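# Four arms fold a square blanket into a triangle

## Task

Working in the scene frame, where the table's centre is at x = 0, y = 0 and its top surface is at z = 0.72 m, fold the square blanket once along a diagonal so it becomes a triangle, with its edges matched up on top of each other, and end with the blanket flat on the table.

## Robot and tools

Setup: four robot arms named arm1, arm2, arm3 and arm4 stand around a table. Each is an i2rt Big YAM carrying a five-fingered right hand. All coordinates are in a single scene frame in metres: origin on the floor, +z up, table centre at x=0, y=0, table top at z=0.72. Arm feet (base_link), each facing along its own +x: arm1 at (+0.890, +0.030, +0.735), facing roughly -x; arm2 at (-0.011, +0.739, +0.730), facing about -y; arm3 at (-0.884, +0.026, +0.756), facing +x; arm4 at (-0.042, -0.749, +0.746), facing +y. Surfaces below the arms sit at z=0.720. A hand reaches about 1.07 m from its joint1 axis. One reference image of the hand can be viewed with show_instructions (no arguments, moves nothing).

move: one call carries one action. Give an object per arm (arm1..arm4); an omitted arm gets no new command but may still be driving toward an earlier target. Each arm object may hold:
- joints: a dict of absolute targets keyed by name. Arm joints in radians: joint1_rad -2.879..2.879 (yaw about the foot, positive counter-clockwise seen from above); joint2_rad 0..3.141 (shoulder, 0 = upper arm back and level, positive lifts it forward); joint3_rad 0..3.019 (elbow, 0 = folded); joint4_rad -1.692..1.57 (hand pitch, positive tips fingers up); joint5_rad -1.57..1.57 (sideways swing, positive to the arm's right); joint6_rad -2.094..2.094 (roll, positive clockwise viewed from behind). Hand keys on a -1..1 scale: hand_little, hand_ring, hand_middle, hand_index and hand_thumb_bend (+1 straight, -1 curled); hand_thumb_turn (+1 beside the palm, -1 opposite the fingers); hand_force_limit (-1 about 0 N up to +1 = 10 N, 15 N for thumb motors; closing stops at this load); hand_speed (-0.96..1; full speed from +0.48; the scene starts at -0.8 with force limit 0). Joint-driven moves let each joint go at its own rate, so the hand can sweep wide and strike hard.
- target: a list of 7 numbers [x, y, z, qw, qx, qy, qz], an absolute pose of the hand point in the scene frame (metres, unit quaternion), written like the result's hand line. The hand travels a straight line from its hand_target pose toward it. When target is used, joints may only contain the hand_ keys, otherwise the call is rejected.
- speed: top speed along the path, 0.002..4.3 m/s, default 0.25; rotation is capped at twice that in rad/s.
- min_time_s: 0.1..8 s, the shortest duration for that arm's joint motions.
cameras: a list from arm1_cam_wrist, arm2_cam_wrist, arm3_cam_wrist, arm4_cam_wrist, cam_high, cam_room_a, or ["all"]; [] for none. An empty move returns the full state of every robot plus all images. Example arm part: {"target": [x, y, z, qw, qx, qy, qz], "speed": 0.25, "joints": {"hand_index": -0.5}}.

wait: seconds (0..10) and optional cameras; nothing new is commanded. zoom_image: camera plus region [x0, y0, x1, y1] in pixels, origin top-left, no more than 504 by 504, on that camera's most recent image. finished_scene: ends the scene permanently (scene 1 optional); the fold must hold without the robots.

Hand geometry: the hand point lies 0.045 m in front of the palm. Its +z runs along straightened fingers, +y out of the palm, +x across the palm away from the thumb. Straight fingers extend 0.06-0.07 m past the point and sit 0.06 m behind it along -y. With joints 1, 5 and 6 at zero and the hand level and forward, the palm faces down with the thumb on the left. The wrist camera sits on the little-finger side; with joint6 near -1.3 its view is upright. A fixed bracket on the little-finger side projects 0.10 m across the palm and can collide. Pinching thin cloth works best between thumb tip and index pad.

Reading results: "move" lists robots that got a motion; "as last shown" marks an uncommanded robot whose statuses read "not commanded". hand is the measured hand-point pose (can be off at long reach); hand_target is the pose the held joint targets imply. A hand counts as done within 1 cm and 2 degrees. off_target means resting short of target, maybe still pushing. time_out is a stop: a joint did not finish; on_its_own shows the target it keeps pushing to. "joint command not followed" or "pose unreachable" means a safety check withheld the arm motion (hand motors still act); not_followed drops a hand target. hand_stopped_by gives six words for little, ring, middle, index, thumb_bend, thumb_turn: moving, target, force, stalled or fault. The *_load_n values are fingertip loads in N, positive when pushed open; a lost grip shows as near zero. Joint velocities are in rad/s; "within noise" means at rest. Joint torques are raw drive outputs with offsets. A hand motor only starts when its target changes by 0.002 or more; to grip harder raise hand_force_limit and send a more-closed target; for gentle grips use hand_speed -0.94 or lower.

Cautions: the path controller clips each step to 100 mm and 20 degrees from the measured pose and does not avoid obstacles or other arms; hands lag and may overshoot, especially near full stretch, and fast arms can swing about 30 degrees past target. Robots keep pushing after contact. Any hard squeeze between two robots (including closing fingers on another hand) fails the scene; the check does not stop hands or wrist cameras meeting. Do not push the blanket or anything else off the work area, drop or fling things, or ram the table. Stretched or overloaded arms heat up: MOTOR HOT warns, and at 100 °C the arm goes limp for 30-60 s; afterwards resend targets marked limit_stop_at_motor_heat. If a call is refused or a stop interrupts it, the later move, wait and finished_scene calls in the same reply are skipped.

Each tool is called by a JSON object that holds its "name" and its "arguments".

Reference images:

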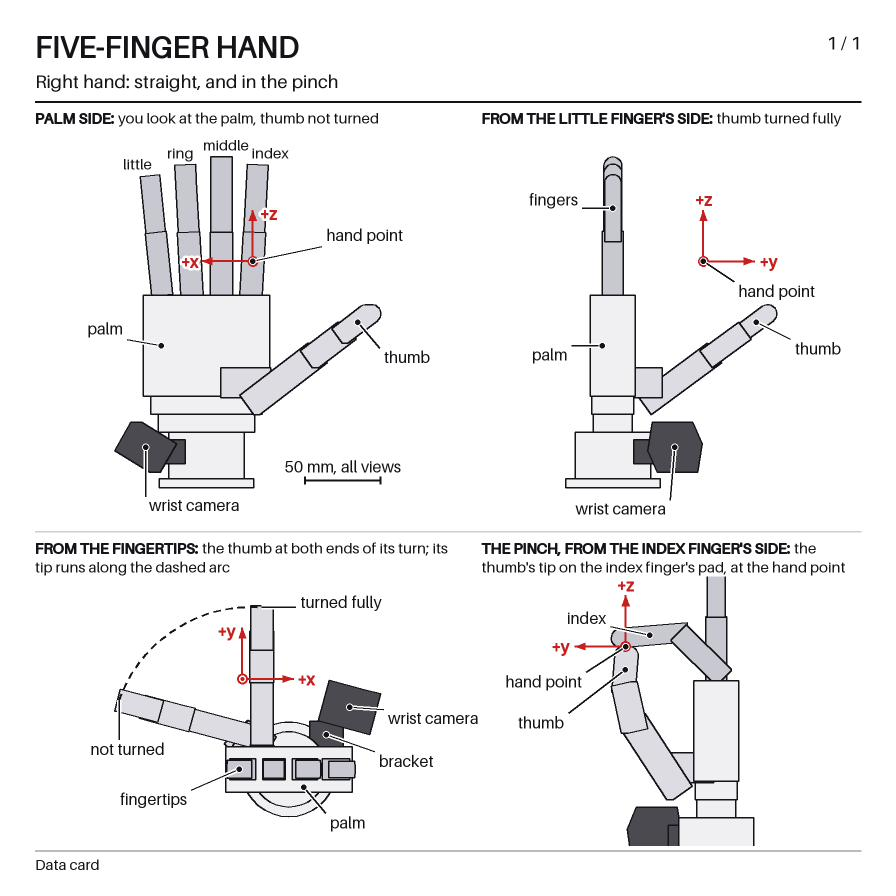

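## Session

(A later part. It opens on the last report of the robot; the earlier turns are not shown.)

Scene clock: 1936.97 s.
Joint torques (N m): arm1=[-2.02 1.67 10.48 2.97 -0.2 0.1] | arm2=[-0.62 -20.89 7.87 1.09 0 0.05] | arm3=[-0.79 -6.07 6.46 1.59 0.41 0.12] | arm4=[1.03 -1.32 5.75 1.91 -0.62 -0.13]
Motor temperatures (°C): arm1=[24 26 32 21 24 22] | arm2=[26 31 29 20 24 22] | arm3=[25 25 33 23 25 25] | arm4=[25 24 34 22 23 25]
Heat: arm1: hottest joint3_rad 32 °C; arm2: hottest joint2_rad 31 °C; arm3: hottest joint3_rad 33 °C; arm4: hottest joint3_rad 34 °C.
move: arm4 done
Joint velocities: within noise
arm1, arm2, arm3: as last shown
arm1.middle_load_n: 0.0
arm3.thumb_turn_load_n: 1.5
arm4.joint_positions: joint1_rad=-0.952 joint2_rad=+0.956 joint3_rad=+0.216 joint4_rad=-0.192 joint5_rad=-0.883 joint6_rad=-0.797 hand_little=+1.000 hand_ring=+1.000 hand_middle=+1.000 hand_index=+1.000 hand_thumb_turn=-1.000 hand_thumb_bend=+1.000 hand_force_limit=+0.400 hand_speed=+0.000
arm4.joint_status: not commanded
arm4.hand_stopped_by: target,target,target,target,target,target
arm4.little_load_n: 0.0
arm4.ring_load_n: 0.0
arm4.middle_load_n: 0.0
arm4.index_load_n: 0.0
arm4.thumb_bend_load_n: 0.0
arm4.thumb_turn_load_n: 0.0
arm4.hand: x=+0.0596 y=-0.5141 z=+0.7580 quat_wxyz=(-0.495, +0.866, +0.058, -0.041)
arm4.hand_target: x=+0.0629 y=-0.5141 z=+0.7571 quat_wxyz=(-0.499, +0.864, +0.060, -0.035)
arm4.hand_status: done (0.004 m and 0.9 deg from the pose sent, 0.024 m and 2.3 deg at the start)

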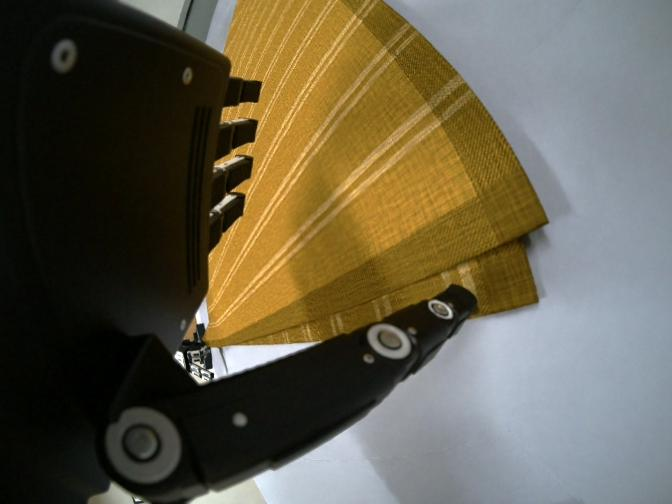

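{"name": "move", "arguments": {"arm4": {"target": [0.063, -0.514, 0.741, 0.49879, -0.8639, -0.06038, 0.03486], "speed": 0.05}, "cameras": []}}

{"name": "move", "arguments": {"arm4": {"target": [0.108, -0.496, 0.741, 0.49879, -0.8639, -0.06038, 0.03486], "speed": 0.05}, "cameras": ["arm4_cam_wrist"]}}

{"name": "move", "arguments": {"arm4": {"target": [0.108, -0.496, 0.80, 0.49879, -0.8639, -0.06038, 0.03486], "speed": 0.08}, "cameras": ["arm4_cam_wrist"]}}

Scene clock: 1946.03 s.
Joint torques (N m): arm1=[-2.08 1.79 10.39 3.02 -0.19 0.12] | arm2=[-1.14 -20.42 7.97 1.07 0.01 0.05] | arm3=[-0.79 -6.48 6.39 1.65 0.43 0.13] | arm4=[0.21 0.26 4.49 1.94 -0.12 -0.23]
Motor temperatures (°C): arm1=[24 26 32 21 24 22] | arm2=[26 31 29 20 24 22] | arm3=[25 25 33 23 25 25] | arm4=[25 24 33 22 23 25]
Heat: arm1: hottest joint3_rad 32 °C; arm2: hottest joint2_rad 31 °C; arm3: hottest joint3_rad 33 °C; arm4: hottest joint3_rad 33 °C.
move: arm4 off_target
Joint velocities: within noise
arm1.joint_positions: joint1_rad=-0.225 joint2_rad=+0.645 joint3_rad=+1.432 joint4_rad=-1.154 joint5_rad=-0.283 joint6_rad=-1.069 hand_little=+1.000 hand_ring=+1.000 hand_middle=+1.000 hand_index=+1.000 hand_thumb_turn=+1.000 hand_thumb_bend=+1.000 hand_force_limit=+0.000 hand_speed=-0.800
arm1.joint_status: not commanded
arm1.hand_stopped_by: target,target,target,target,target,target
arm1.little_load_n: 0.0
arm1.ring_load_n: 0.0
arm1.middle_load_n: 0.0
arm1.index_load_n: 0.0
arm1.thumb_bend_load_n: 0.0
arm1.thumb_turn_load_n: 0.0
arm1.hand: x=+0.6381 y=+0.0969 z=+1.2699 quat_wxyz=(-0.551, +0.255, +0.778, -0.164)
arm1.hand_target: x=+0.6396 y=+0.0964 z=+1.2821 quat_wxyz=(-0.562, +0.251, +0.771, -0.163)
arm1.hand_status: not commanded
arm2.joint_positions: joint1_rad=+0.859 joint2_rad=+1.763 joint3_rad=+1.778 joint4_rad=-0.695 joint5_rad=-0.090 joint6_rad=-0.102 hand_little=-0.900 hand_ring=-0.900 hand_middle=-0.150 hand_index=-0.150 hand_thumb_turn=-1.000 hand_thumb_bend=+1.000 hand_force_limit=+0.300 hand_speed=-0.700
arm2.joint_status: not commanded
arm2.hand_stopped_by: target,target,target,target,target,target
arm2.little_load_n: 0.0
arm2.ring_load_n: 0.5
arm2.middle_load_n: 0.0
arm2.index_load_n: 0.0
arm2.thumb_bend_load_n: 0.0
arm2.thumb_turn_load_n: 0.0
arm2.hand: x=+0.4988 y=+0.2442 z=+1.0097 quat_wxyz=(-0.179, +0.387, -0.814, +0.395)
arm2.hand_target: x=+0.5000 y=+0.2501 z=+1.0001 quat_wxyz=(-0.179, +0.384, -0.821, +0.383)
arm2.hand_status: not commanded
arm3.joint_positions: joint1_rad=-0.245 joint2_rad=+1.292 joint3_rad=+0.497 joint4_rad=-0.108 joint5_rad=+0.600 joint6_rad=+0.589 hand_little=+1.000 hand_ring=+1.000 hand_middle=-0.271 hand_index=-0.215 hand_thumb_turn=-0.750 hand_thumb_bend=+0.101 hand_force_limit=+0.400 hand_speed=-0.850
arm3.joint_status: not commanded
arm3.hand_stopped_by: target,target,force,force,target,target
arm3.little_load_n: 0.0
arm3.ring_load_n: 0.0
arm3.middle_load_n: 5.5
arm3.index_load_n: 9.0
arm3.thumb_bend_load_n: 3.0
arm3.thumb_turn_load_n: 1.0
arm3.hand: x=-0.5427 y=-0.1732 z=+0.7694 quat_wxyz=(-0.075, +0.176, -0.890, +0.413)
arm3.hand_target: x=-0.5421 y=-0.1710 z=+0.7700 quat_wxyz=(-0.080, +0.173, -0.890, +0.415)
arm3.hand_status: not commanded
arm4.joint_positions: joint1_rad=-0.953 joint2_rad=+1.019 joint3_rad=+0.205 joint4_rad=-0.093 joint5_rad=-0.897 joint6_rad=-0.789 hand_little=+1.000 hand_ring=+1.000 hand_middle=+1.000 hand_index=+1.000 hand_thumb_turn=-1.000 hand_thumb_bend=+1.000 hand_force_limit=+0.400 hand_speed=+0.000
arm4.joint_status: not commanded
arm4.hand_stopped_by: target,target,target,target,target,target
arm4.little_load_n: 0.0
arm4.ring_load_n: 0.0
arm4.middle_load_n: 0.0
arm4.index_load_n: -0.5
arm4.thumb_bend_load_n: 0.0
arm4.thumb_turn_load_n: 2.0
arm4.hand: x=+0.0638 y=-0.5089 z=+0.7511 quat_wxyz=(-0.505, +0.860, +0.062, -0.038)
arm4.hand_target: x=+0.0626 y=-0.5144 z=+0.7416 quat_wxyz=(-0.499, +0.864, +0.060, -0.035)
arm4.hand_status: off_target (0.011 m and 0.9 deg from the pose sent, 0.017 m and 0.9 deg at the start)

Scene clock: 1947.53 s.
Joint torques (N m): arm1=[-2.2 1.61 10.39 2.99 -0.19 0.11] | arm2=[-1.03 -20.66 7.88 1.06 0 0.06] | arm3=[-0.97 -6.53 6.28 1.46 0.46 0.15] | arm4=[0.09 -1.38 6.41 2.03 0.67 -0.89]
Motor temperatures (°C): arm1=[24 26 32 21 24 22] | arm2=[26 31 29 20 24 22] | arm3=[25 25 33 23 25 25] | arm4=[25 24 33 22 23 25]
Heat: arm1: hottest joint3_rad 32 °C; arm2: hottest joint2_rad 31 °C; arm3: hottest joint3_rad 33 °C; arm4: hottest joint3_rad 33 °C.
move: arm4 off_target
Joint velocities: within noise
arm1, arm2, arm3: as last shown
arm2.ring_load_n: 0.0
arm2.thumb_turn_load_n: 0.5
arm3.thumb_bend_load_n: 2.5
arm4.joint_positions: joint1_rad=-0.993 joint2_rad=+1.186 joint3_rad=+0.296 joint4_rad=-0.087 joint5_rad=-0.943 joint6_rad=-0.786 hand_little=+1.000 hand_ring=+1.000 hand_middle=+1.000 hand_index=+1.000 hand_thumb_turn=-1.000 hand_thumb_bend=+1.000 hand_force_limit=+0.400 hand_speed=+0.000
arm4.joint_status: not commanded
arm4.hand_stopped_by: target,target,target,target,target,target
arm4.little_load_n: -0.5
arm4.ring_load_n: 0.0
arm4.middle_load_n: 0.0
arm4.index_load_n: 0.0
arm4.thumb_bend_load_n: -0.5
arm4.thumb_turn_load_n: 8.0
arm4.hand: x=+0.0877 y=-0.4968 z=+0.7506 quat_wxyz=(-0.503, +0.861, +0.035, -0.070)
arm4.hand_target: x=+0.1072 y=-0.4974 z=+0.7430 quat_wxyz=(-0.498, +0.864, +0.059, -0.035)
arm4.hand_status: off_target (0.022 m and 5.0 deg from the pose sent, 0.047 m and 0.9 deg at the start)

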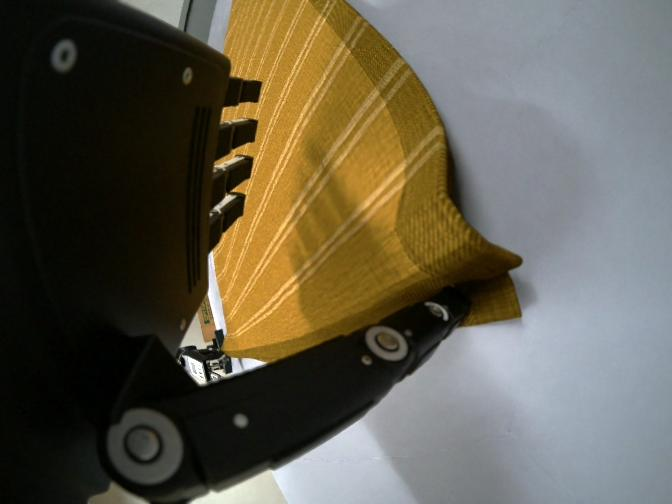

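Scene clock: 1948.97 s.
Joint torques (N m): arm1=[-2.55 1.85 10.52 3.02 -0.19 0.13] | arm2=[-0.91 -20.84 7.92 1.06 0.01 0.04] | arm3=[-1.2 -6.12 6.3 1.55 0.45 0.14] | arm4=[0.44 -3.25 9.83 0.84 -0.58 -0.09]
Motor temperatures (°C): arm1=[24 26 32 21 24 22] | arm2=[26 31 29 20 24 22] | arm3=[25 25 33 23 25 25] | arm4=[25 24 33 22 23 25]
Heat: arm1: hottest joint3_rad 32 °C; arm2: hottest joint2_rad 31 °C; arm3: hottest joint3_rad 33 °C; arm4: hottest joint3_rad 33 °C.
move: arm4 off_target
Joint velocities: within noise
arm1, arm2, arm3: as last shown
arm2.thumb_turn_load_n: 0.0
arm3.thumb_turn_load_n: 1.5
arm4.joint_positions: joint1_rad=-0.993 joint2_rad=+1.024 joint3_rad=+0.348 joint4_rad=-0.330 joint5_rad=-0.911 joint6_rad=-0.851 hand_little=+1.000 hand_ring=+1.000 hand_middle=+1.000 hand_index=+1.000 hand_thumb_turn=-1.000 hand_thumb_bend=+1.000 hand_force_limit=+0.400 hand_speed=+0.000
arm4.joint_status: not commanded
arm4.hand_stopped_by: target,target,target,target,target,target
arm4.little_load_n: 0.0
arm4.ring_load_n: 0.0
arm4.middle_load_n: 0.0
arm4.index_load_n: 0.0
arm4.thumb_bend_load_n: 0.0
arm4.thumb_turn_load_n: 0.0
arm4.hand: x=+0.0892 y=-0.5040 z=+0.7831 quat_wxyz=(-0.490, +0.868, +0.052, -0.055)
arm4.hand_target: x=+0.1075 y=-0.4962 z=+0.8000 quat_wxyz=(-0.499, +0.864, +0.060, -0.035)
arm4.hand_status: off_target (0.027 m and 2.7 deg from the pose sent, 0.053 m and 5.0 deg at the start)

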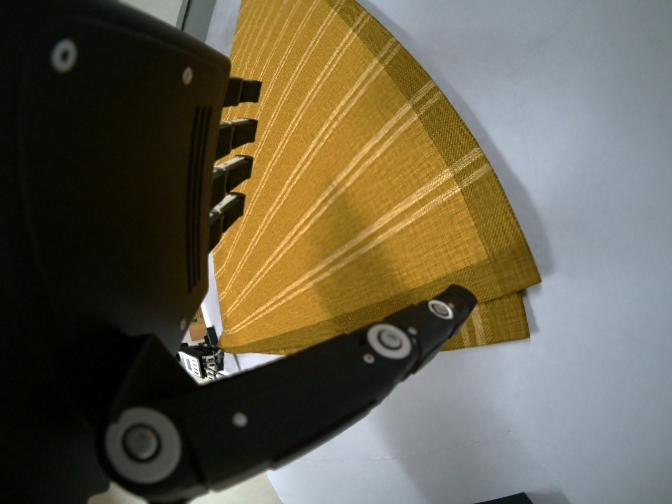

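{"name": "move", "arguments": {"arm4": {"target": [0.12, -0.57, 0.86, 0.49879, -0.8639, -0.06038, 0.03486], "speed": 0.15}, "cameras": ["cam_high", "arm4_cam_wrist"]}}

{"name": "zoom_image", "arguments": {"camera": "cam_high", "region": [430, 370, 550, 460]}}

Scene clock: 1957.27 s.
Joint torques (N m): arm1=[-2.26 1.79 10.48 3.06 -0.19 0.12] | arm2=[-0.85 -20.66 7.92 1.05 0.05 0.05] | arm3=[-0.91 -6.42 6.23 1.48 0.44 0.12] | arm4=[0.09 -2.08 10.67 0.14 -0.89 -0.11]
Motor temperatures (°C): arm1=[24 26 32 21 24 22] | arm2=[26 31 29 20 24 22] | arm3=[25 25 33 23 25 25] | arm4=[25 24 34 22 23 25]
Heat: arm1: hottest joint3_rad 32 °C; arm2: hottest joint2_rad 31 °C; arm3: hottest joint3_rad 33 °C; arm4: hottest joint3_rad 34 °C.
move: arm4 off_target
Joint velocities: within noise
arm1, arm2, arm3: as last shown
arm1.ring_load_n: -0.5
arm3.thumb_turn_load_n: 1.0
arm4.joint_positions: joint1_rad=-1.318 joint2_rad=+0.914 joint3_rad=+0.508 joint4_rad=-1.043 joint5_rad=-1.032 joint6_rad=-1.393 hand_little=+1.000 hand_ring=+1.000 hand_middle=+1.000 hand_index=+1.000 hand_thumb_turn=-1.000 hand_thumb_bend=+1.000 hand_force_limit=+0.400 hand_speed=+0.000
arm4.joint_status: not commanded
arm4.hand_stopped_by: target,target,target,target,target,target
arm4.little_load_n: 0.0
arm4.ring_load_n: 0.0
arm4.middle_load_n: 0.0
arm4.index_load_n: 0.0
arm4.thumb_bend_load_n: 0.0
arm4.thumb_turn_load_n: 0.0
arm4.hand: x=+0.1022 y=-0.5723 z=+0.8438 quat_wxyz=(-0.494, +0.866, +0.053, -0.052)
arm4.hand_target: x=+0.1195 y=-0.5699 z=+0.8597 quat_wxyz=(-0.499, +0.864, +0.060, -0.035)
arm4.hand_status: off_target (0.024 m and 2.2 deg from the pose sent, 0.106 m and 2.8 deg at the start)
pictures: arm4_cam_wrist, cam_high

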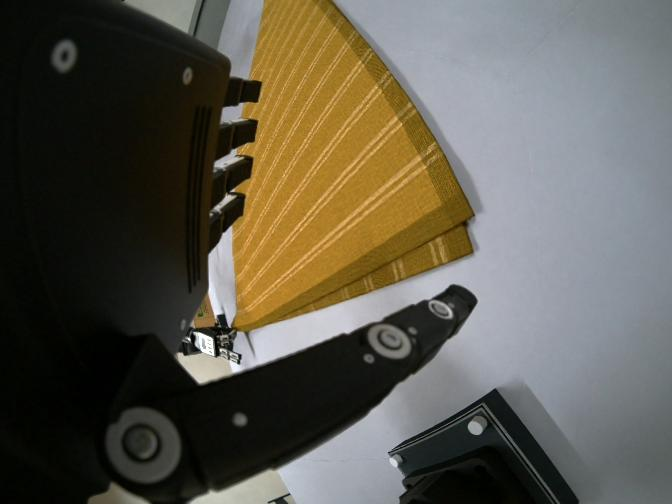

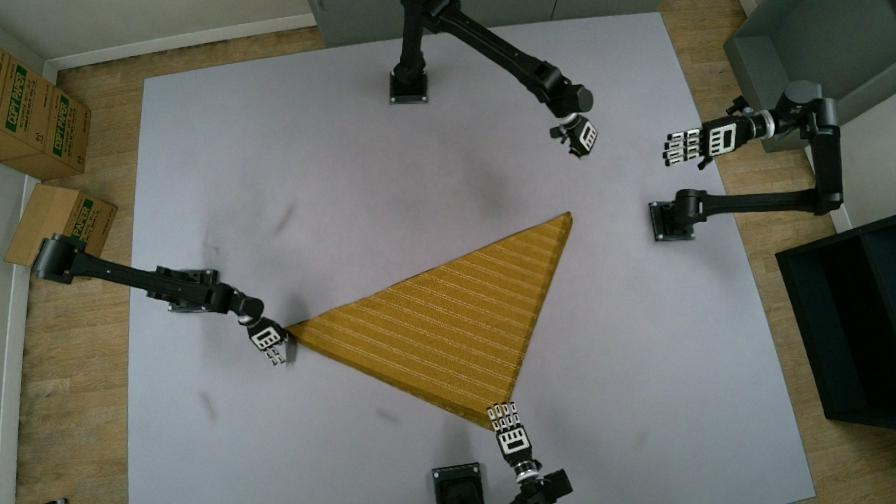

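Scaled by 4.200.

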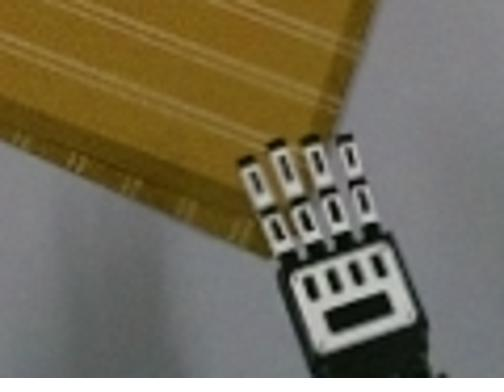

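{"name": "zoom_image", "arguments": {"camera": "cam_high", "region": [450, 400, 510, 440]}}

{"name": "zoom_image", "arguments": {"camera": "arm4_cam_wrist", "region": [220, 140, 520, 340]}}

Scaled by 8.400.

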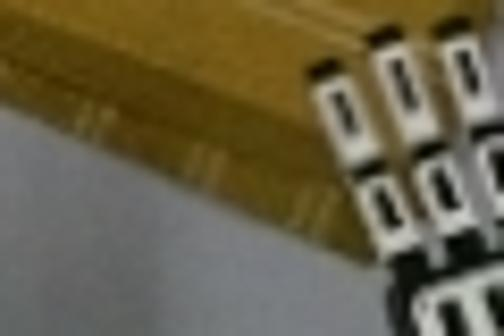

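Scaled by 1.680 from the camera's image (finer frame: 960x720).

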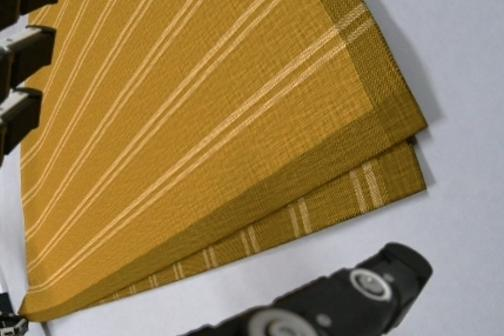

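{"name": "move", "arguments": {"arm4": {"target": [0.056, -0.516, 0.80, 0.49879, -0.8639, -0.06038, 0.03486], "speed": 0.12}, "cameras": []}}

{"name": "move", "arguments": {"arm4": {"target": [0.063, -0.515, 0.757, 0.49879, -0.8639, -0.06038, 0.03486], "speed": 0.06}, "cameras": ["arm4_cam_wrist"]}}

Scene clock: 2010.97 s.
Joint torques (N m): arm1=[-2.37 1.96 10.47 3.02 -0.19 0.12] | arm2=[-0.91 -20.78 7.87 1.09 0 0.04] | arm3=[-1.14 -6.01 6.2 1.48 0.45 0.15] | arm4=[1.9 -1.32 6.91 2.07 -0.4 0.05]
Motor temperatures (°C): arm1=[24 26 32 21 24 22] | arm2=[26 31 29 20 24 22] | arm3=[25 25 33 23 24 25] | arm4=[25 24 35 21 24 25]
Heat: arm1: hottest joint3_rad 32 °C; arm2: hottest joint2_rad 31 °C; arm3: hottest joint3_rad 33 °C; arm4: hottest joint3_rad 35 °C.
move: arm4 done
Joint velocities: within noise
arm1, arm2, arm3: as last shown
arm1.ring_load_n: 0.0
arm3.thumb_turn_load_n: 1.5
arm4.joint_positions: joint1_rad=-0.958 joint2_rad=+0.774 joint3_rad=+0.280 joint4_rad=-0.439 joint5_rad=-0.882 joint6_rad=-0.797 hand_little=+1.000 hand_ring=+1.000 hand_middle=+1.000 hand_index=+1.000 hand_thumb_turn=-1.000 hand_thumb_bend=+1.000 hand_force_limit=+0.400 hand_speed=+0.000
arm4.joint_status: not commanded
arm4.hand_stopped_by: target,target,target,target,target,target
arm4.little_load_n: 0.0
arm4.ring_load_n: 0.0
arm4.middle_load_n: 0.0
arm4.index_load_n: 0.0
arm4.thumb_bend_load_n: 0.0
arm4.thumb_turn_load_n: 0.0
arm4.hand: x=+0.0563 y=-0.5185 z=+0.7991 quat_wxyz=(-0.495, +0.866, +0.056, -0.039)
arm4.hand_target: x=+0.0560 y=-0.5161 z=+0.8001 quat_wxyz=(-0.499, +0.864, +0.060, -0.035)
arm4.hand_status: done (0.003 m and 0.9 deg from the pose sent, 0.085 m and 2.2 deg at the start)

Scene clock: 2012.40 s.
Joint torques (N m): arm1=[-2.2 1.9 10.39 2.97 -0.19 0.12] | arm2=[-1.14 -20.78 7.95 1.05 0 0.08] | arm3=[-1.03 -6.18 6.38 1.68 0.44 0.14] | arm4=[0.44 -0.79 5.98 1.83 -0.68 -0.11]
Motor temperatures (°C): arm1=[24 26 32 21 24 22] | arm2=[26 31 29 20 24 22] | arm3=[25 25 33 23 24 25] | arm4=[25 24 35 21 24 25]
Heat: arm1: hottest joint3_rad 32 °C; arm2: hottest joint2_rad 31 °C; arm3: hottest joint3_rad 33 °C; arm4: hottest joint3_rad 35 °C.
move: arm4 done
Joint velocities: within noise
arm1, arm2, arm3: as last shown
arm4.joint_positions: joint1_rad=-0.960 joint2_rad=+0.954 joint3_rad=+0.216 joint4_rad=-0.199 joint5_rad=-0.886 joint6_rad=-0.805 hand_little=+1.000 hand_ring=+1.000 hand_middle=+1.000 hand_index=+1.000 hand_thumb_turn=-1.000 hand_thumb_bend=+1.000 hand_force_limit=+0.400 hand_speed=+0.000
arm4.joint_status: not commanded
arm4.hand_stopped_by: target,target,target,target,target,target
arm4.little_load_n: 0.0
arm4.ring_load_n: 0.0
arm4.middle_load_n: 0.0
arm4.index_load_n: 0.0
arm4.thumb_bend_load_n: 0.0
arm4.thumb_turn_load_n: 0.0
arm4.hand: x=+0.0608 y=-0.5154 z=+0.7581 quat_wxyz=(-0.495, +0.866, +0.058, -0.040)
arm4.hand_target: x=+0.0629 y=-0.5151 z=+0.7570 quat_wxyz=(-0.499, +0.864, +0.060, -0.035)
arm4.hand_status: done (0.003 m and 0.8 deg from the pose sent, 0.043 m and 0.9 deg at the start)

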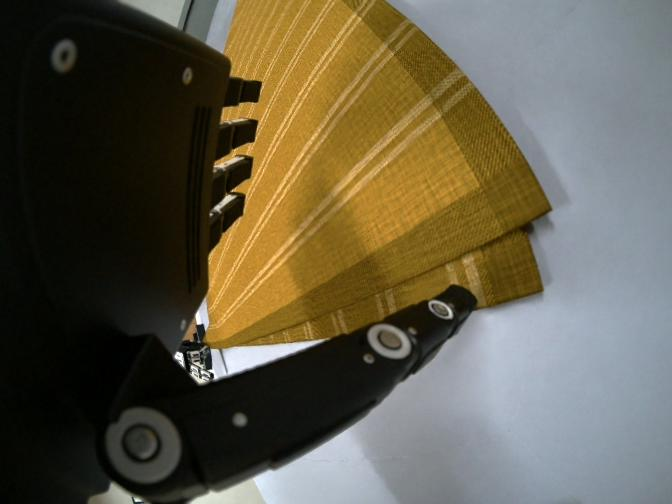

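{"name": "move", "arguments": {"arm4": {"target": [0.063, -0.516, 0.84, 0.49879, -0.8639, -0.06038, 0.03486], "speed": 0.1}, "arm3": {"target": [-0.5481, -0.171, 0.742, 0.08063, -0.1729, 0.88963, -0.41486], "speed": 0.04}, "cameras": ["arm3_cam_wrist", "cam_room_a"]}}

{"name": "zoom_image", "arguments": {"camera": "cam_room_a", "region": [360, 280, 520, 400]}}

{"name": "zoom_image", "arguments": {"camera": "arm3_cam_wrist", "region": [180, 100, 480, 320]}}

Scene clock: 2060.43 s.
Joint torques (N m): arm1=[-2.14 1.73 10.47 2.99 -0.22 0.12] | arm2=[-0.73 -20.6 7.98 1.05 0.02 0.05] | arm3=[-1.44 -5.25 5.7 1.63 0.23 0.06] | arm4=[1.03 -0.62 11.43 1.03 -0.71 -0.11]
Motor temperatures (°C): arm1=[24 26 32 21 24 22] | arm2=[25 31 29 20 24 22] | arm3=[24 24 33 23 24 25] | arm4=[25 24 33 22 23 25]
Heat: arm1: hottest joint3_rad 32 °C; arm2: hottest joint2_rad 31 °C; arm3: hottest joint3_rad 33 °C; arm4: hottest joint3_rad 33 °C.
move: arm3 done; arm4 off_target
Joint velocities: within noise
arm1, arm2: as last shown
arm3.joint_positions: joint1_rad=-0.245 joint2_rad=+1.343 joint3_rad=+0.451 joint4_rad=+0.012 joint5_rad=+0.600 joint6_rad=+0.589 hand_little=+1.000 hand_ring=+1.000 hand_middle=-0.271 hand_index=-0.215 hand_thumb_turn=-0.750 hand_thumb_bend=+0.101 hand_force_limit=+0.400 hand_speed=-0.850
arm3.joint_status: not commanded
arm3.hand_stopped_by: target,target,force,force,target,target
arm3.little_load_n: 0.0
arm3.ring_load_n: 0.0
arm3.middle_load_n: 5.5
arm3.index_load_n: 9.0
arm3.thumb_bend_load_n: 2.5
arm3.thumb_turn_load_n: 1.5
arm3.hand: x=-0.5448 y=-0.1722 z=+0.7495 quat_wxyz=(-0.084, +0.172, -0.888, +0.419)
arm3.hand_target: x=-0.5482 y=-0.1709 z=+0.7422 quat_wxyz=(-0.081, +0.173, -0.890, +0.415)
arm3.hand_status: done (0.008 m and 0.7 deg from the pose sent, 0.028 m and 0.7 deg at the start)
arm4.joint_positions: joint1_rad=-0.958 joint2_rad=+0.716 joint3_rad=+0.321 joint4_rad=-0.579 joint5_rad=-0.885 joint6_rad=-0.800 hand_little=+1.000 hand_ring=+1.000 hand_middle=+1.000 hand_index=+1.000 hand_thumb_turn=-1.000 hand_thumb_bend=+1.000 hand_force_limit=+0.400 hand_speed=+0.000
arm4.joint_status: not commanded
arm4.hand_stopped_by: target,target,target,target,target,target
arm4.little_load_n: 0.0
arm4.ring_load_n: 0.0
arm4.middle_load_n: 0.0
arm4.index_load_n: 0.0
arm4.thumb_bend_load_n: 0.0
arm4.thumb_turn_load_n: 0.0
arm4.hand: x=+0.0477 y=-0.5242 z=+0.8170 quat_wxyz=(-0.487, +0.870, +0.048, -0.055)
arm4.hand_target: x=+0.0624 y=-0.5158 z=+0.8395 quat_wxyz=(-0.499, +0.864, +0.060, -0.035)
arm4.hand_status: off_target (0.029 m and 3.1 deg from the pose sent, 0.082 m and 0.7 deg at the start)

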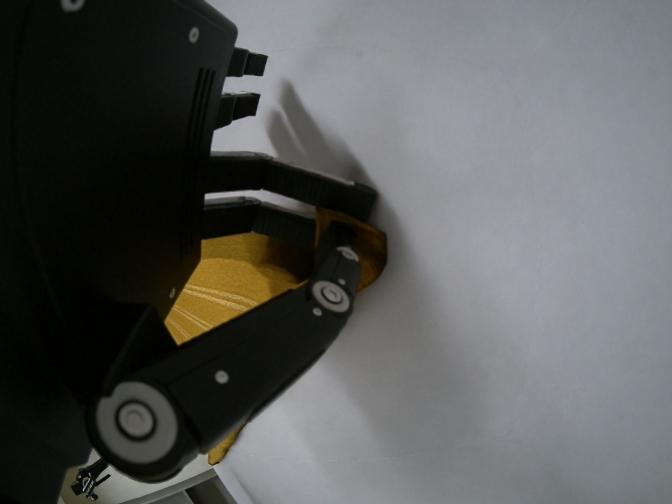

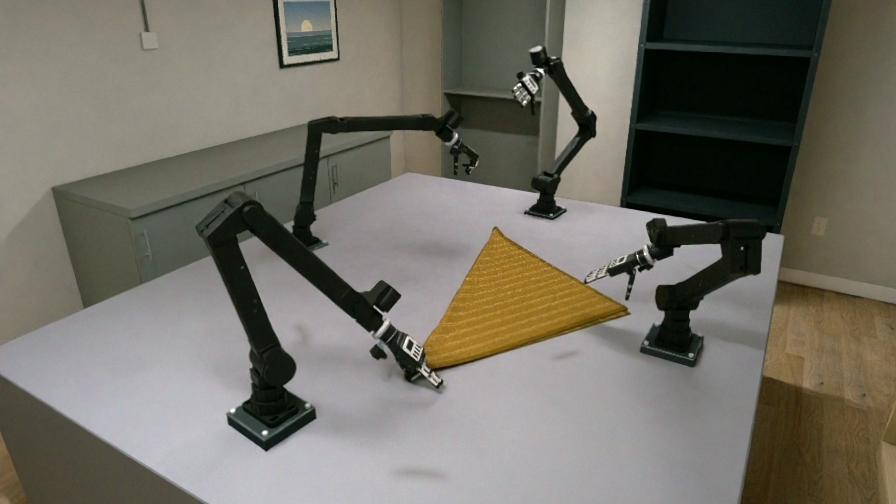

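Scaled by 3.150.

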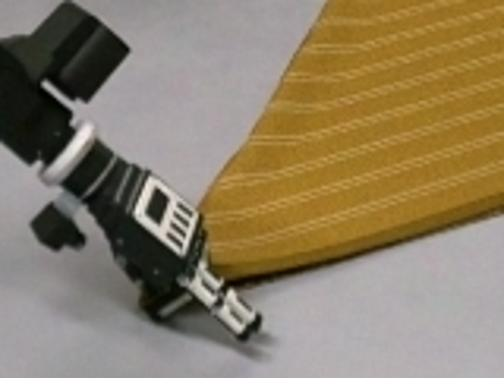

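Scaled by 1.680 from the camera's image (finer frame: 960x720).

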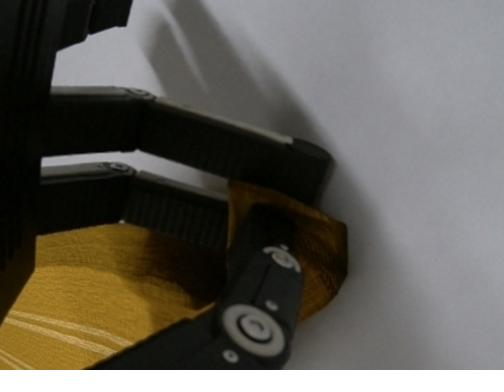

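{"name": "move", "arguments": {"arm3": {"target": [-0.5481, -0.169, 0.738, 0.08063, -0.1729, 0.88963, -0.41486], "speed": 0.04, "joints": {"hand_speed": -0.7, "hand_index": 0.1, "hand_middle": 0.1}}, "cameras": ["arm3_cam_wrist"]}}

{"name": "zoom_image", "arguments": {"camera": "arm3_cam_wrist", "region": [180, 100, 480, 320]}}

Scene clock: 2065.43 s.
Joint torques (N m): arm1=[-2.2 1.79 10.47 3.03 -0.21 0.11] | arm2=[-0.91 -20.78 7.92 1.03 0 0.05] | arm3=[-1.38 -3.6 5.23 1.32 0.18 0.12] | arm4=[0.38 -1.26 11.38 1.01 -0.69 -0.13]
Motor temperatures (°C): arm1=[24 26 32 21 24 22] | arm2=[25 31 29 20 24 22] | arm3=[24 24 33 23 24 25] | arm4=[25 24 34 22 23 25]
Heat: arm1: hottest joint3_rad 32 °C; arm2: hottest joint2_rad 31 °C; arm3: hottest joint3_rad 33 °C; arm4: hottest joint3_rad 34 °C.
move: arm3 off_target
Joint velocities: within noise
arm1, arm2, arm4: as last shown
arm2.ring_load_n: 0.5
arm3.joint_positions: joint1_rad=-0.243 joint2_rad=+1.338 joint3_rad=+0.451 joint4_rad=+0.034 joint5_rad=+0.606 joint6_rad=+0.589 hand_little=+1.000 hand_ring=+1.000 hand_middle=+0.098 hand_index=+0.100 hand_thumb_turn=-0.750 hand_thumb_bend=+0.100 hand_force_limit=+0.400 hand_speed=-0.700
arm3.joint_status: all done
arm3.hand_stopped_by: target,target,target,target,target,target
arm3.little_load_n: 0.0
arm3.ring_load_n: 0.0
arm3.middle_load_n: -4.5
arm3.index_load_n: 0.0
arm3.thumb_bend_load_n: 0.0
arm3.thumb_turn_load_n: 0.0
arm3.hand: x=-0.5398 y=-0.1745 z=+0.7551 quat_wxyz=(-0.093, +0.166, -0.884, +0.427)
arm3.hand_target: x=-0.5488 y=-0.1688 z=+0.7388 quat_wxyz=(-0.080, +0.173, -0.890, +0.415)
arm3.hand_status: off_target (0.020 m and 2.3 deg from the pose sent, 0.012 m and 0.7 deg at the start)

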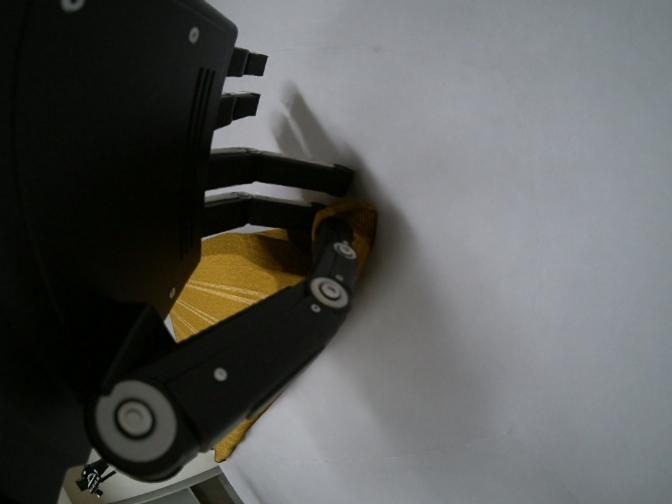

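Scaled by 1.680 from the camera's image (finer frame: 960x720).

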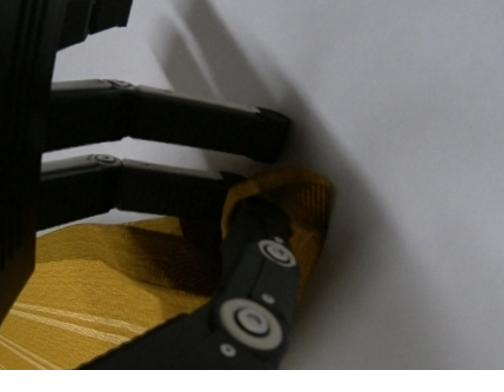

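{"name": "move", "arguments": {"arm3": {"target": [-0.5481, -0.169, 0.755, 0.08063, -0.1729, 0.88963, -0.41486], "speed": 0.04, "joints": {"hand_speed": -0.6, "hand_index": 0.7, "hand_middle": 0.7}}, "cameras": ["arm3_cam_wrist", "cam_high"]}}

{"name": "zoom_image", "arguments": {"camera": "arm3_cam_wrist", "region": [180, 100, 480, 320]}}

Scene clock: 2071.17 s.
Joint torques (N m): arm1=[-2.2 1.73 10.56 2.92 -0.2 0.13] | arm2=[-1.08 -20.78 7.87 1.09 0 0.06] | arm3=[-1.32 -6.18 6.84 0.91 0.28 0.11] | arm4=[0.67 -0.5 11.4 0.8 -0.67 -0.13]
Motor temperatures (°C): arm1=[24 26 32 21 24 22] | arm2=[25 31 29 20 24 22] | arm3=[24 24 33 23 24 25] | arm4=[25 24 35 22 23 25]
Heat: arm1: hottest joint3_rad 32 °C; arm2: hottest joint2_rad 31 °C; arm3: hottest joint3_rad 33 °C; arm4: hottest joint3_rad 35 °C.
move: arm3 done
Joint velocities: within noise
arm1.joint_positions: joint1_rad=-0.225 joint2_rad=+0.645 joint3_rad=+1.432 joint4_rad=-1.154 joint5_rad=-0.283 joint6_rad=-1.069 hand_little=+1.000 hand_ring=+1.000 hand_middle=+1.000 hand_index=+1.000 hand_thumb_turn=+1.000 hand_thumb_bend=+1.000 hand_force_limit=+0.000 hand_speed=-0.800
arm1.joint_status: not commanded
arm1.hand_stopped_by: target,target,target,target,target,target
arm1.little_load_n: 0.0
arm1.ring_load_n: 0.0
arm1.middle_load_n: 0.0
arm1.index_load_n: 0.0
arm1.thumb_bend_load_n: 0.0
arm1.thumb_turn_load_n: -0.5
arm1.hand: x=+0.6381 y=+0.0969 z=+1.2699 quat_wxyz=(-0.551, +0.255, +0.778, -0.164)
arm1.hand_target: x=+0.6396 y=+0.0964 z=+1.2821 quat_wxyz=(-0.562, +0.251, +0.771, -0.163)
arm1.hand_status: not commanded
arm2.joint_positions: joint1_rad=+0.859 joint2_rad=+1.763 joint3_rad=+1.778 joint4_rad=-0.695 joint5_rad=-0.090 joint6_rad=-0.102 hand_little=-0.900 hand_ring=-0.900 hand_middle=-0.150 hand_index=-0.150 hand_thumb_turn=-1.000 hand_thumb_bend=+1.000 hand_force_limit=+0.300 hand_speed=-0.700
arm2.joint_status: not commanded
arm2.hand_stopped_by: target,target,target,target,target,target
arm2.little_load_n: 0.0
arm2.ring_load_n: 0.0
arm2.middle_load_n: 0.0
arm2.index_load_n: 0.0
arm2.thumb_bend_load_n: 0.0
arm2.thumb_turn_load_n: 0.0
arm2.hand: x=+0.4988 y=+0.2442 z=+1.0097 quat_wxyz=(-0.179, +0.387, -0.814, +0.395)
arm2.hand_target: x=+0.5000 y=+0.2501 z=+1.0001 quat_wxyz=(-0.179, +0.384, -0.821, +0.383)
arm2.hand_status: not commanded
arm3.joint_positions: joint1_rad=-0.242 joint2_rad=+1.321 joint3_rad=+0.451 joint4_rad=-0.026 joint5_rad=+0.603 joint6_rad=+0.589 hand_little=+1.000 hand_ring=+1.000 hand_middle=+0.700 hand_index=+0.700 hand_thumb_turn=-0.750 hand_thumb_bend=+0.100 hand_force_limit=+0.400 hand_speed=-0.600
arm3.joint_status: all done
arm3.hand_stopped_by: target,target,target,target,target,target
arm3.little_load_n: 0.0
arm3.ring_load_n: 0.0
arm3.middle_load_n: 0.0
arm3.index_load_n: 0.0
arm3.thumb_bend_load_n: 0.0
arm3.thumb_turn_load_n: 0.0
arm3.hand: x=-0.5497 y=-0.1696 z=+0.7524 quat_wxyz=(-0.078, +0.175, -0.889, +0.416)
arm3.hand_target: x=-0.5480 y=-0.1690 z=+0.7551 quat_wxyz=(-0.081, +0.173, -0.890, +0.415)
arm3.hand_status: done (0.003 m and 0.4 deg from the pose sent, 0.010 m and 2.3 deg at the start)
arm4: as last shown

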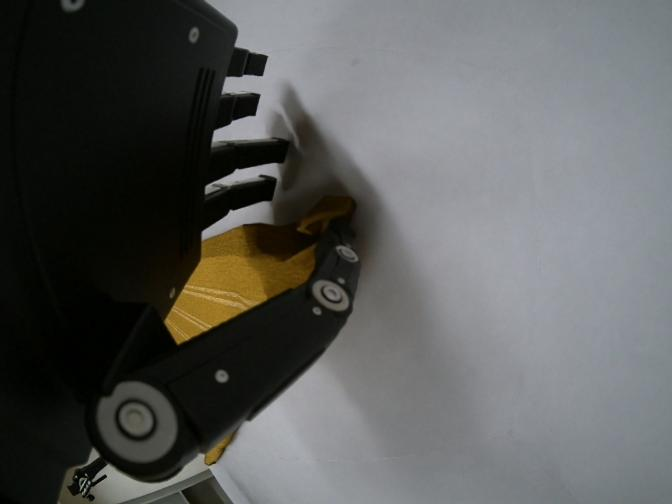

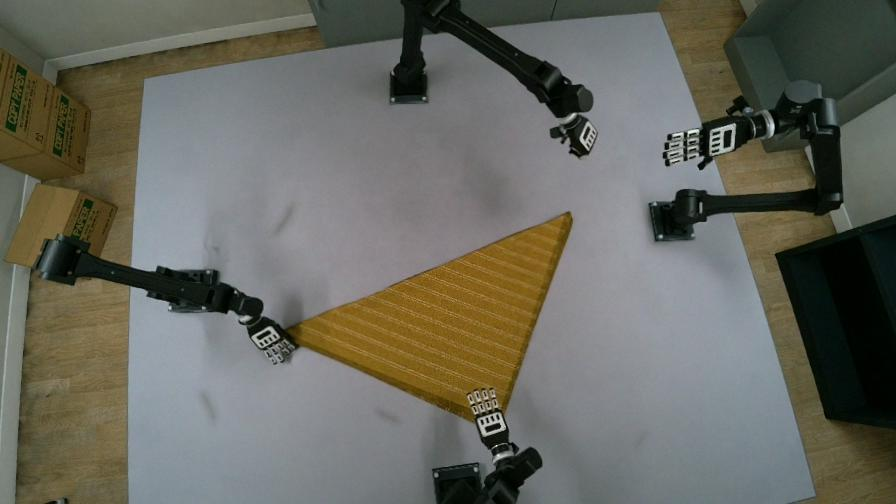

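Scaled by 1.680 from the camera's image (finer frame: 960x720).

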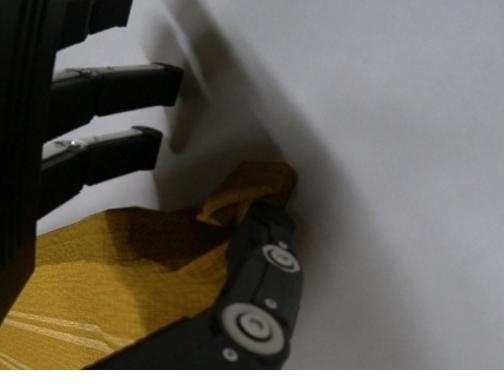

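{"name": "move", "arguments": {"arm3": {"target": [-0.55, -0.168, 0.82, 0.08063, -0.1729, 0.88963, -0.41486], "speed": 0.06}, "cameras": ["arm3_cam_wrist", "cam_high"]}}

{"name": "zoom_image", "arguments": {"camera": "arm3_cam_wrist", "region": [180, 100, 480, 320]}}

Scene clock: 2076.10 s.
Joint torques (N m): arm1=[-2.08 1.49 10.4 3.06 -0.2 0.1] | arm2=[-1.2 -20.95 7.91 1.09 -0.01 0.05] | arm3=[-1.2 -5.01 10.09 0.79 0.38 0.15] | arm4=[0.32 -0.62 11.34 0.84 -0.71 -0.13]
Motor temperatures (°C): arm1=[24 26 32 21 24 22] | arm2=[25 31 29 20 24 22] | arm3=[24 24 33 23 24 25] | arm4=[25 24 36 22 23 25]
Heat: arm1: hottest joint3_rad 32 °C; arm2: hottest joint2_rad 31 °C; arm3: hottest joint3_rad 33 °C; arm4: hottest joint3_rad 36 °C.
move: arm3 off_target
Joint velocities: within noise
arm1, arm2, arm4: as last shown
arm1.thumb_turn_load_n: 0.0
arm3.joint_positions: joint1_rad=-0.242 joint2_rad=+1.133 joint3_rad=+0.510 joint4_rad=-0.298 joint5_rad=+0.603 joint6_rad=+0.589 hand_little=+1.000 hand_ring=+1.000 hand_middle=+0.700 hand_index=+0.700 hand_thumb_turn=-0.750 hand_thumb_bend=+0.100 hand_force_limit=+0.400 hand_speed=-0.600
arm3.joint_status: not commanded
arm3.hand_stopped_by: target,target,target,target,target,target
arm3.little_load_n: 0.0
arm3.ring_load_n: 0.0
arm3.middle_load_n: 0.0
arm3.index_load_n: 0.0
arm3.thumb_bend_load_n: 0.0
arm3.thumb_turn_load_n: 0.0
arm3.hand: x=-0.5628 y=-0.1650 z=+0.8057 quat_wxyz=(-0.068, +0.180, -0.892, +0.410)
arm3.hand_target: x=-0.5504 y=-0.1678 z=+0.8200 quat_wxyz=(-0.081, +0.173, -0.890, +0.415)
arm3.hand_status: off_target (0.019 m and 1.7 deg from the pose sent, 0.068 m and 0.4 deg at the start)
arm4.index_load_n: -0.5

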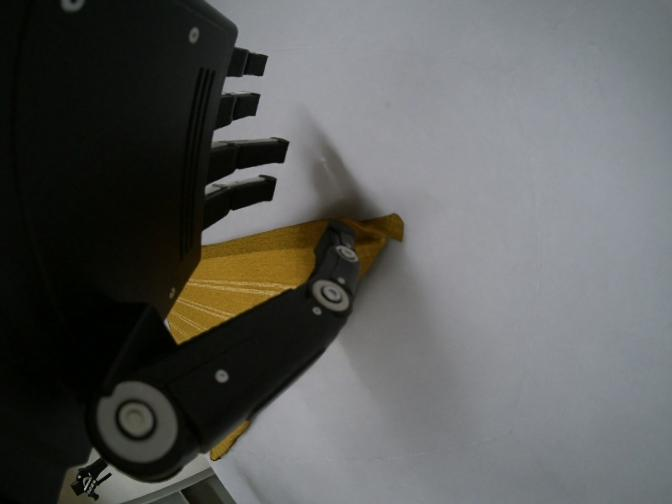

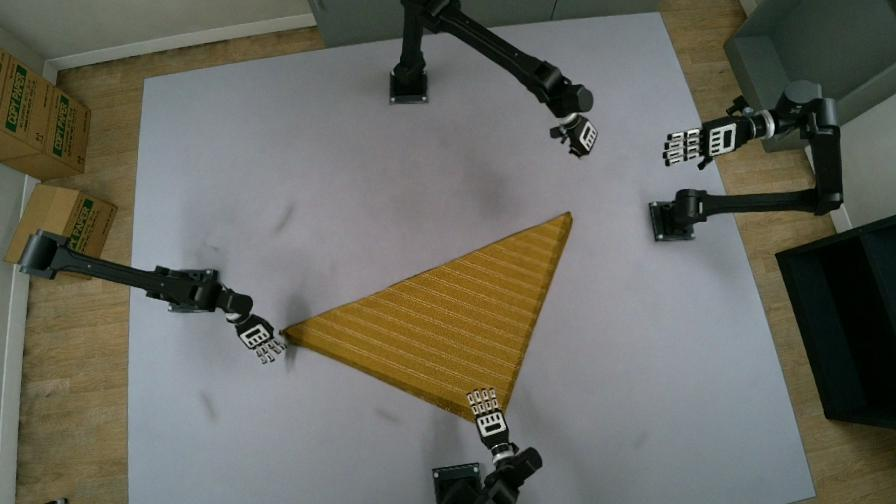

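Scaled by 1.680 from the camera's image (finer frame: 960x720).

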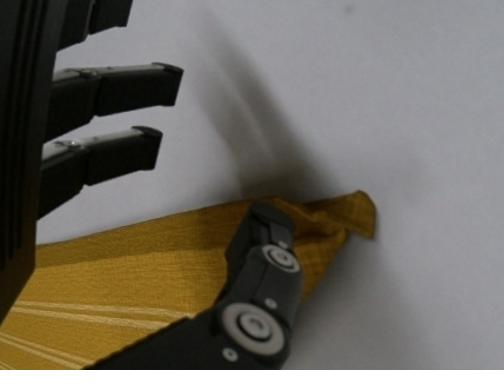

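{"name": "move", "arguments": {"arm3": {"target": [-0.60, -0.06, 0.88, 0.08063, -0.1729, 0.88963, -0.41486], "speed": 0.15}, "arm4": {"target": [0.0, -0.5, 1.0, 0.38175, -0.92163, -0.06445, 0.02669], "speed": 0.2}, "cameras": ["arm3_cam_wrist", "cam_high", "cam_room_a"]}}

{"name": "zoom_image", "arguments": {"camera": "cam_high", "region": [260, 300, 360, 360]}}

{"name": "zoom_image", "arguments": {"camera": "cam_high", "region": [440, 380, 540, 440]}}

{"name": "zoom_image", "arguments": {"camera": "cam_room_a", "region": [390, 300, 510, 390]}}

Scene clock: 2083.27 s.
Joint torques (N m): arm1=[-2.26 1.61 10.43 3 -0.2 0.11] | arm2=[-0.85 -20.48 7.95 1.07 0.01 0.07] | arm3=[-0.73 -0.15 11.45 0.47 0.62 0.21] | arm4=[1.9 0.62 11.84 1.13 -0.07 0.05]
Motor temperatures (°C): arm1=[24 26 32 21 24 22] | arm2=[25 31 29 20 24 22] | arm3=[24 24 34 23 24 25] | arm4=[25 24 36 22 23 25]
Heat: arm1: hottest joint3_rad 32 °C; arm2: hottest joint2_rad 31 °C; arm3: hottest joint3_rad 34 °C; arm4: hottest joint3_rad 36 °C.
move: arm3 off_target; arm4 off_target
Joint velocities: within noise
arm1, arm2: as last shown
arm2.thumb_bend_load_n: 0.5
arm3.joint_positions: joint1_rad=+0.148 joint2_rad=+0.835 joint3_rad=+0.548 joint4_rad=-0.921 joint5_rad=+0.802 joint6_rad=+1.028 hand_little=+1.000 hand_ring=+1.000 hand_middle=+0.700 hand_index=+0.700 hand_thumb_turn=-0.750 hand_thumb_bend=+0.100 hand_force_limit=+0.400 hand_speed=-0.600
arm3.joint_status: not commanded
arm3.hand_stopped_by: target,target,target,target,target,target
arm3.little_load_n: 0.0
arm3.ring_load_n: 0.0
arm3.middle_load_n: 0.0
arm3.index_load_n: 0.0
arm3.thumb_bend_load_n: 0.0
arm3.thumb_turn_load_n: 0.0
arm3.hand: x=-0.6120 y=-0.0619 z=+0.8651 quat_wxyz=(-0.068, +0.182, -0.890, +0.413)
arm3.hand_target: x=-0.6004 y=-0.0600 z=+0.8798 quat_wxyz=(-0.081, +0.173, -0.890, +0.415)
arm3.hand_status: off_target (0.019 m and 1.8 deg from the pose sent, 0.134 m and 1.7 deg at the start)
arm4.joint_positions: joint1_rad=-0.468 joint2_rad=+0.640 joint3_rad=+0.802 joint4_rad=-1.083 joint5_rad=-0.418 joint6_rad=-0.476 hand_little=+1.000 hand_ring=+1.000 hand_middle=+1.000 hand_index=+1.000 hand_thumb_turn=-1.000 hand_thumb_bend=+1.000 hand_force_limit=+0.400 hand_speed=+0.000
arm4.joint_status: not commanded
arm4.hand_stopped_by: target,target,target,target,target,target
arm4.little_load_n: 0.0
arm4.ring_load_n: 0.0
arm4.middle_load_n: 0.0
arm4.index_load_n: -0.5
arm4.thumb_bend_load_n: 0.0
arm4.thumb_turn_load_n: 0.0
arm4.hand: x=-0.0009 y=-0.5063 z=+0.9785 quat_wxyz=(-0.370, +0.927, +0.061, -0.033)
arm4.hand_target: x=-0.0002 y=-0.5004 z=+0.9997 quat_wxyz=(-0.382, +0.921, +0.064, -0.027)
arm4.hand_status: off_target (0.022 m and 1.7 deg from the pose sent, 0.191 m and 13.9 deg at the start)

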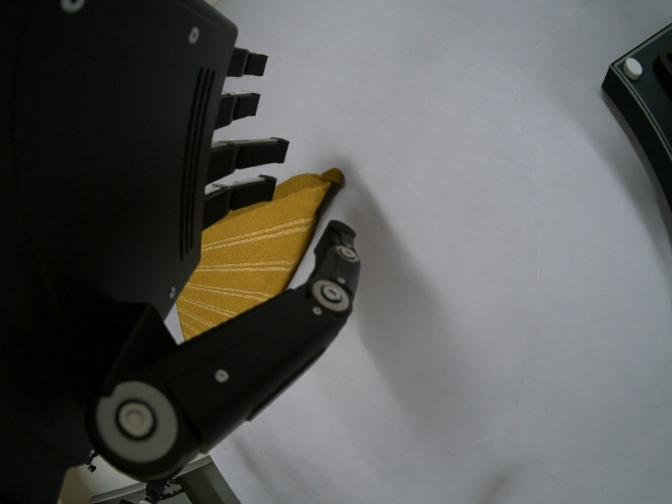

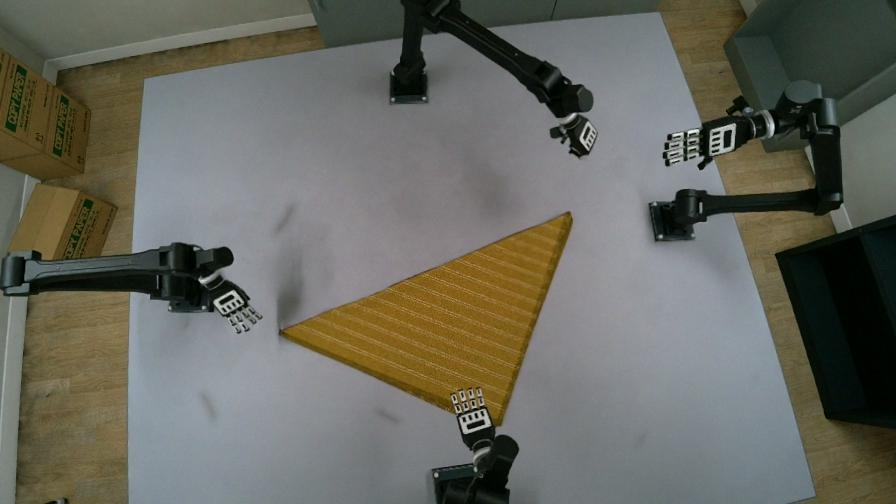

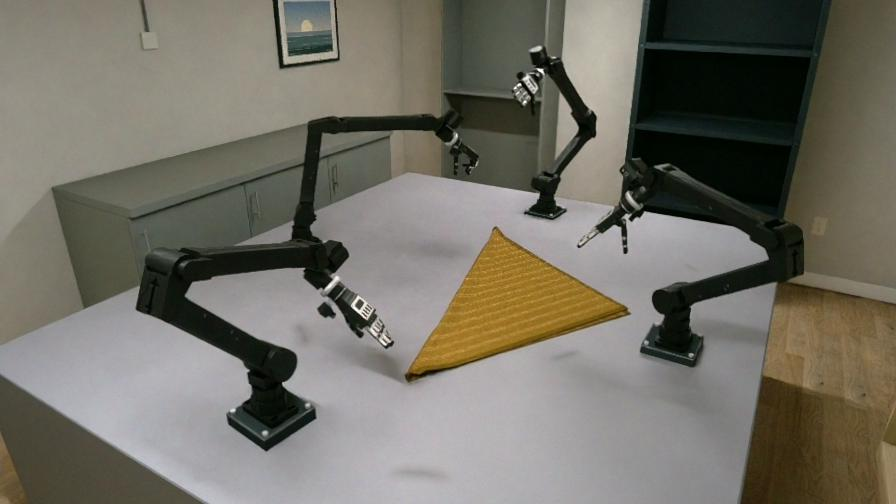

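Scaled by 5.040.

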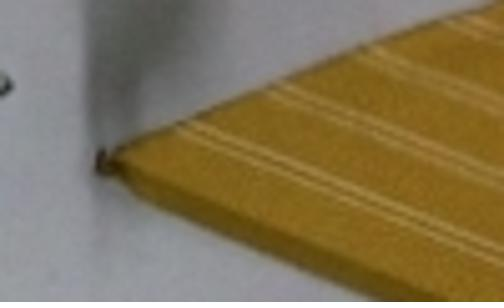

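Scaled by 5.040.

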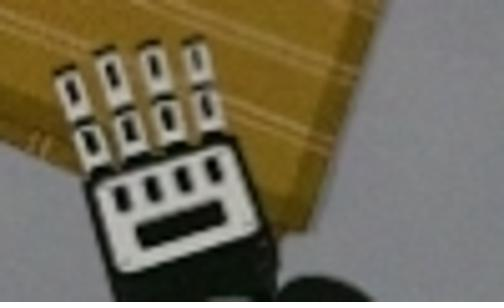

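Scaled by 4.200.

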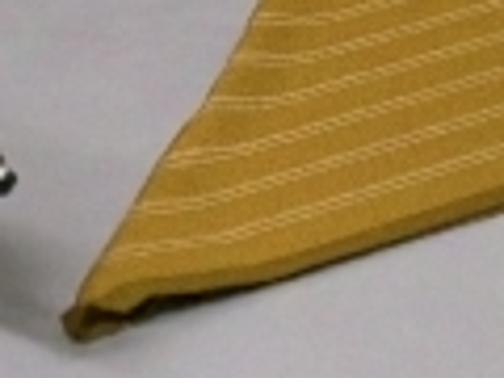

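{"name": "zoom_image", "arguments": {"camera": "arm3_cam_wrist", "region": [240, 130, 400, 250]}}

Scaled by 3.150 from the camera's image (finer frame: 960x720).

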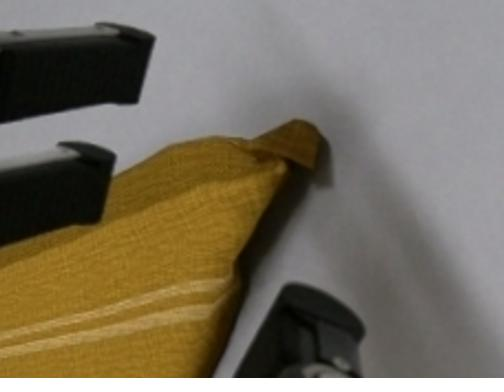

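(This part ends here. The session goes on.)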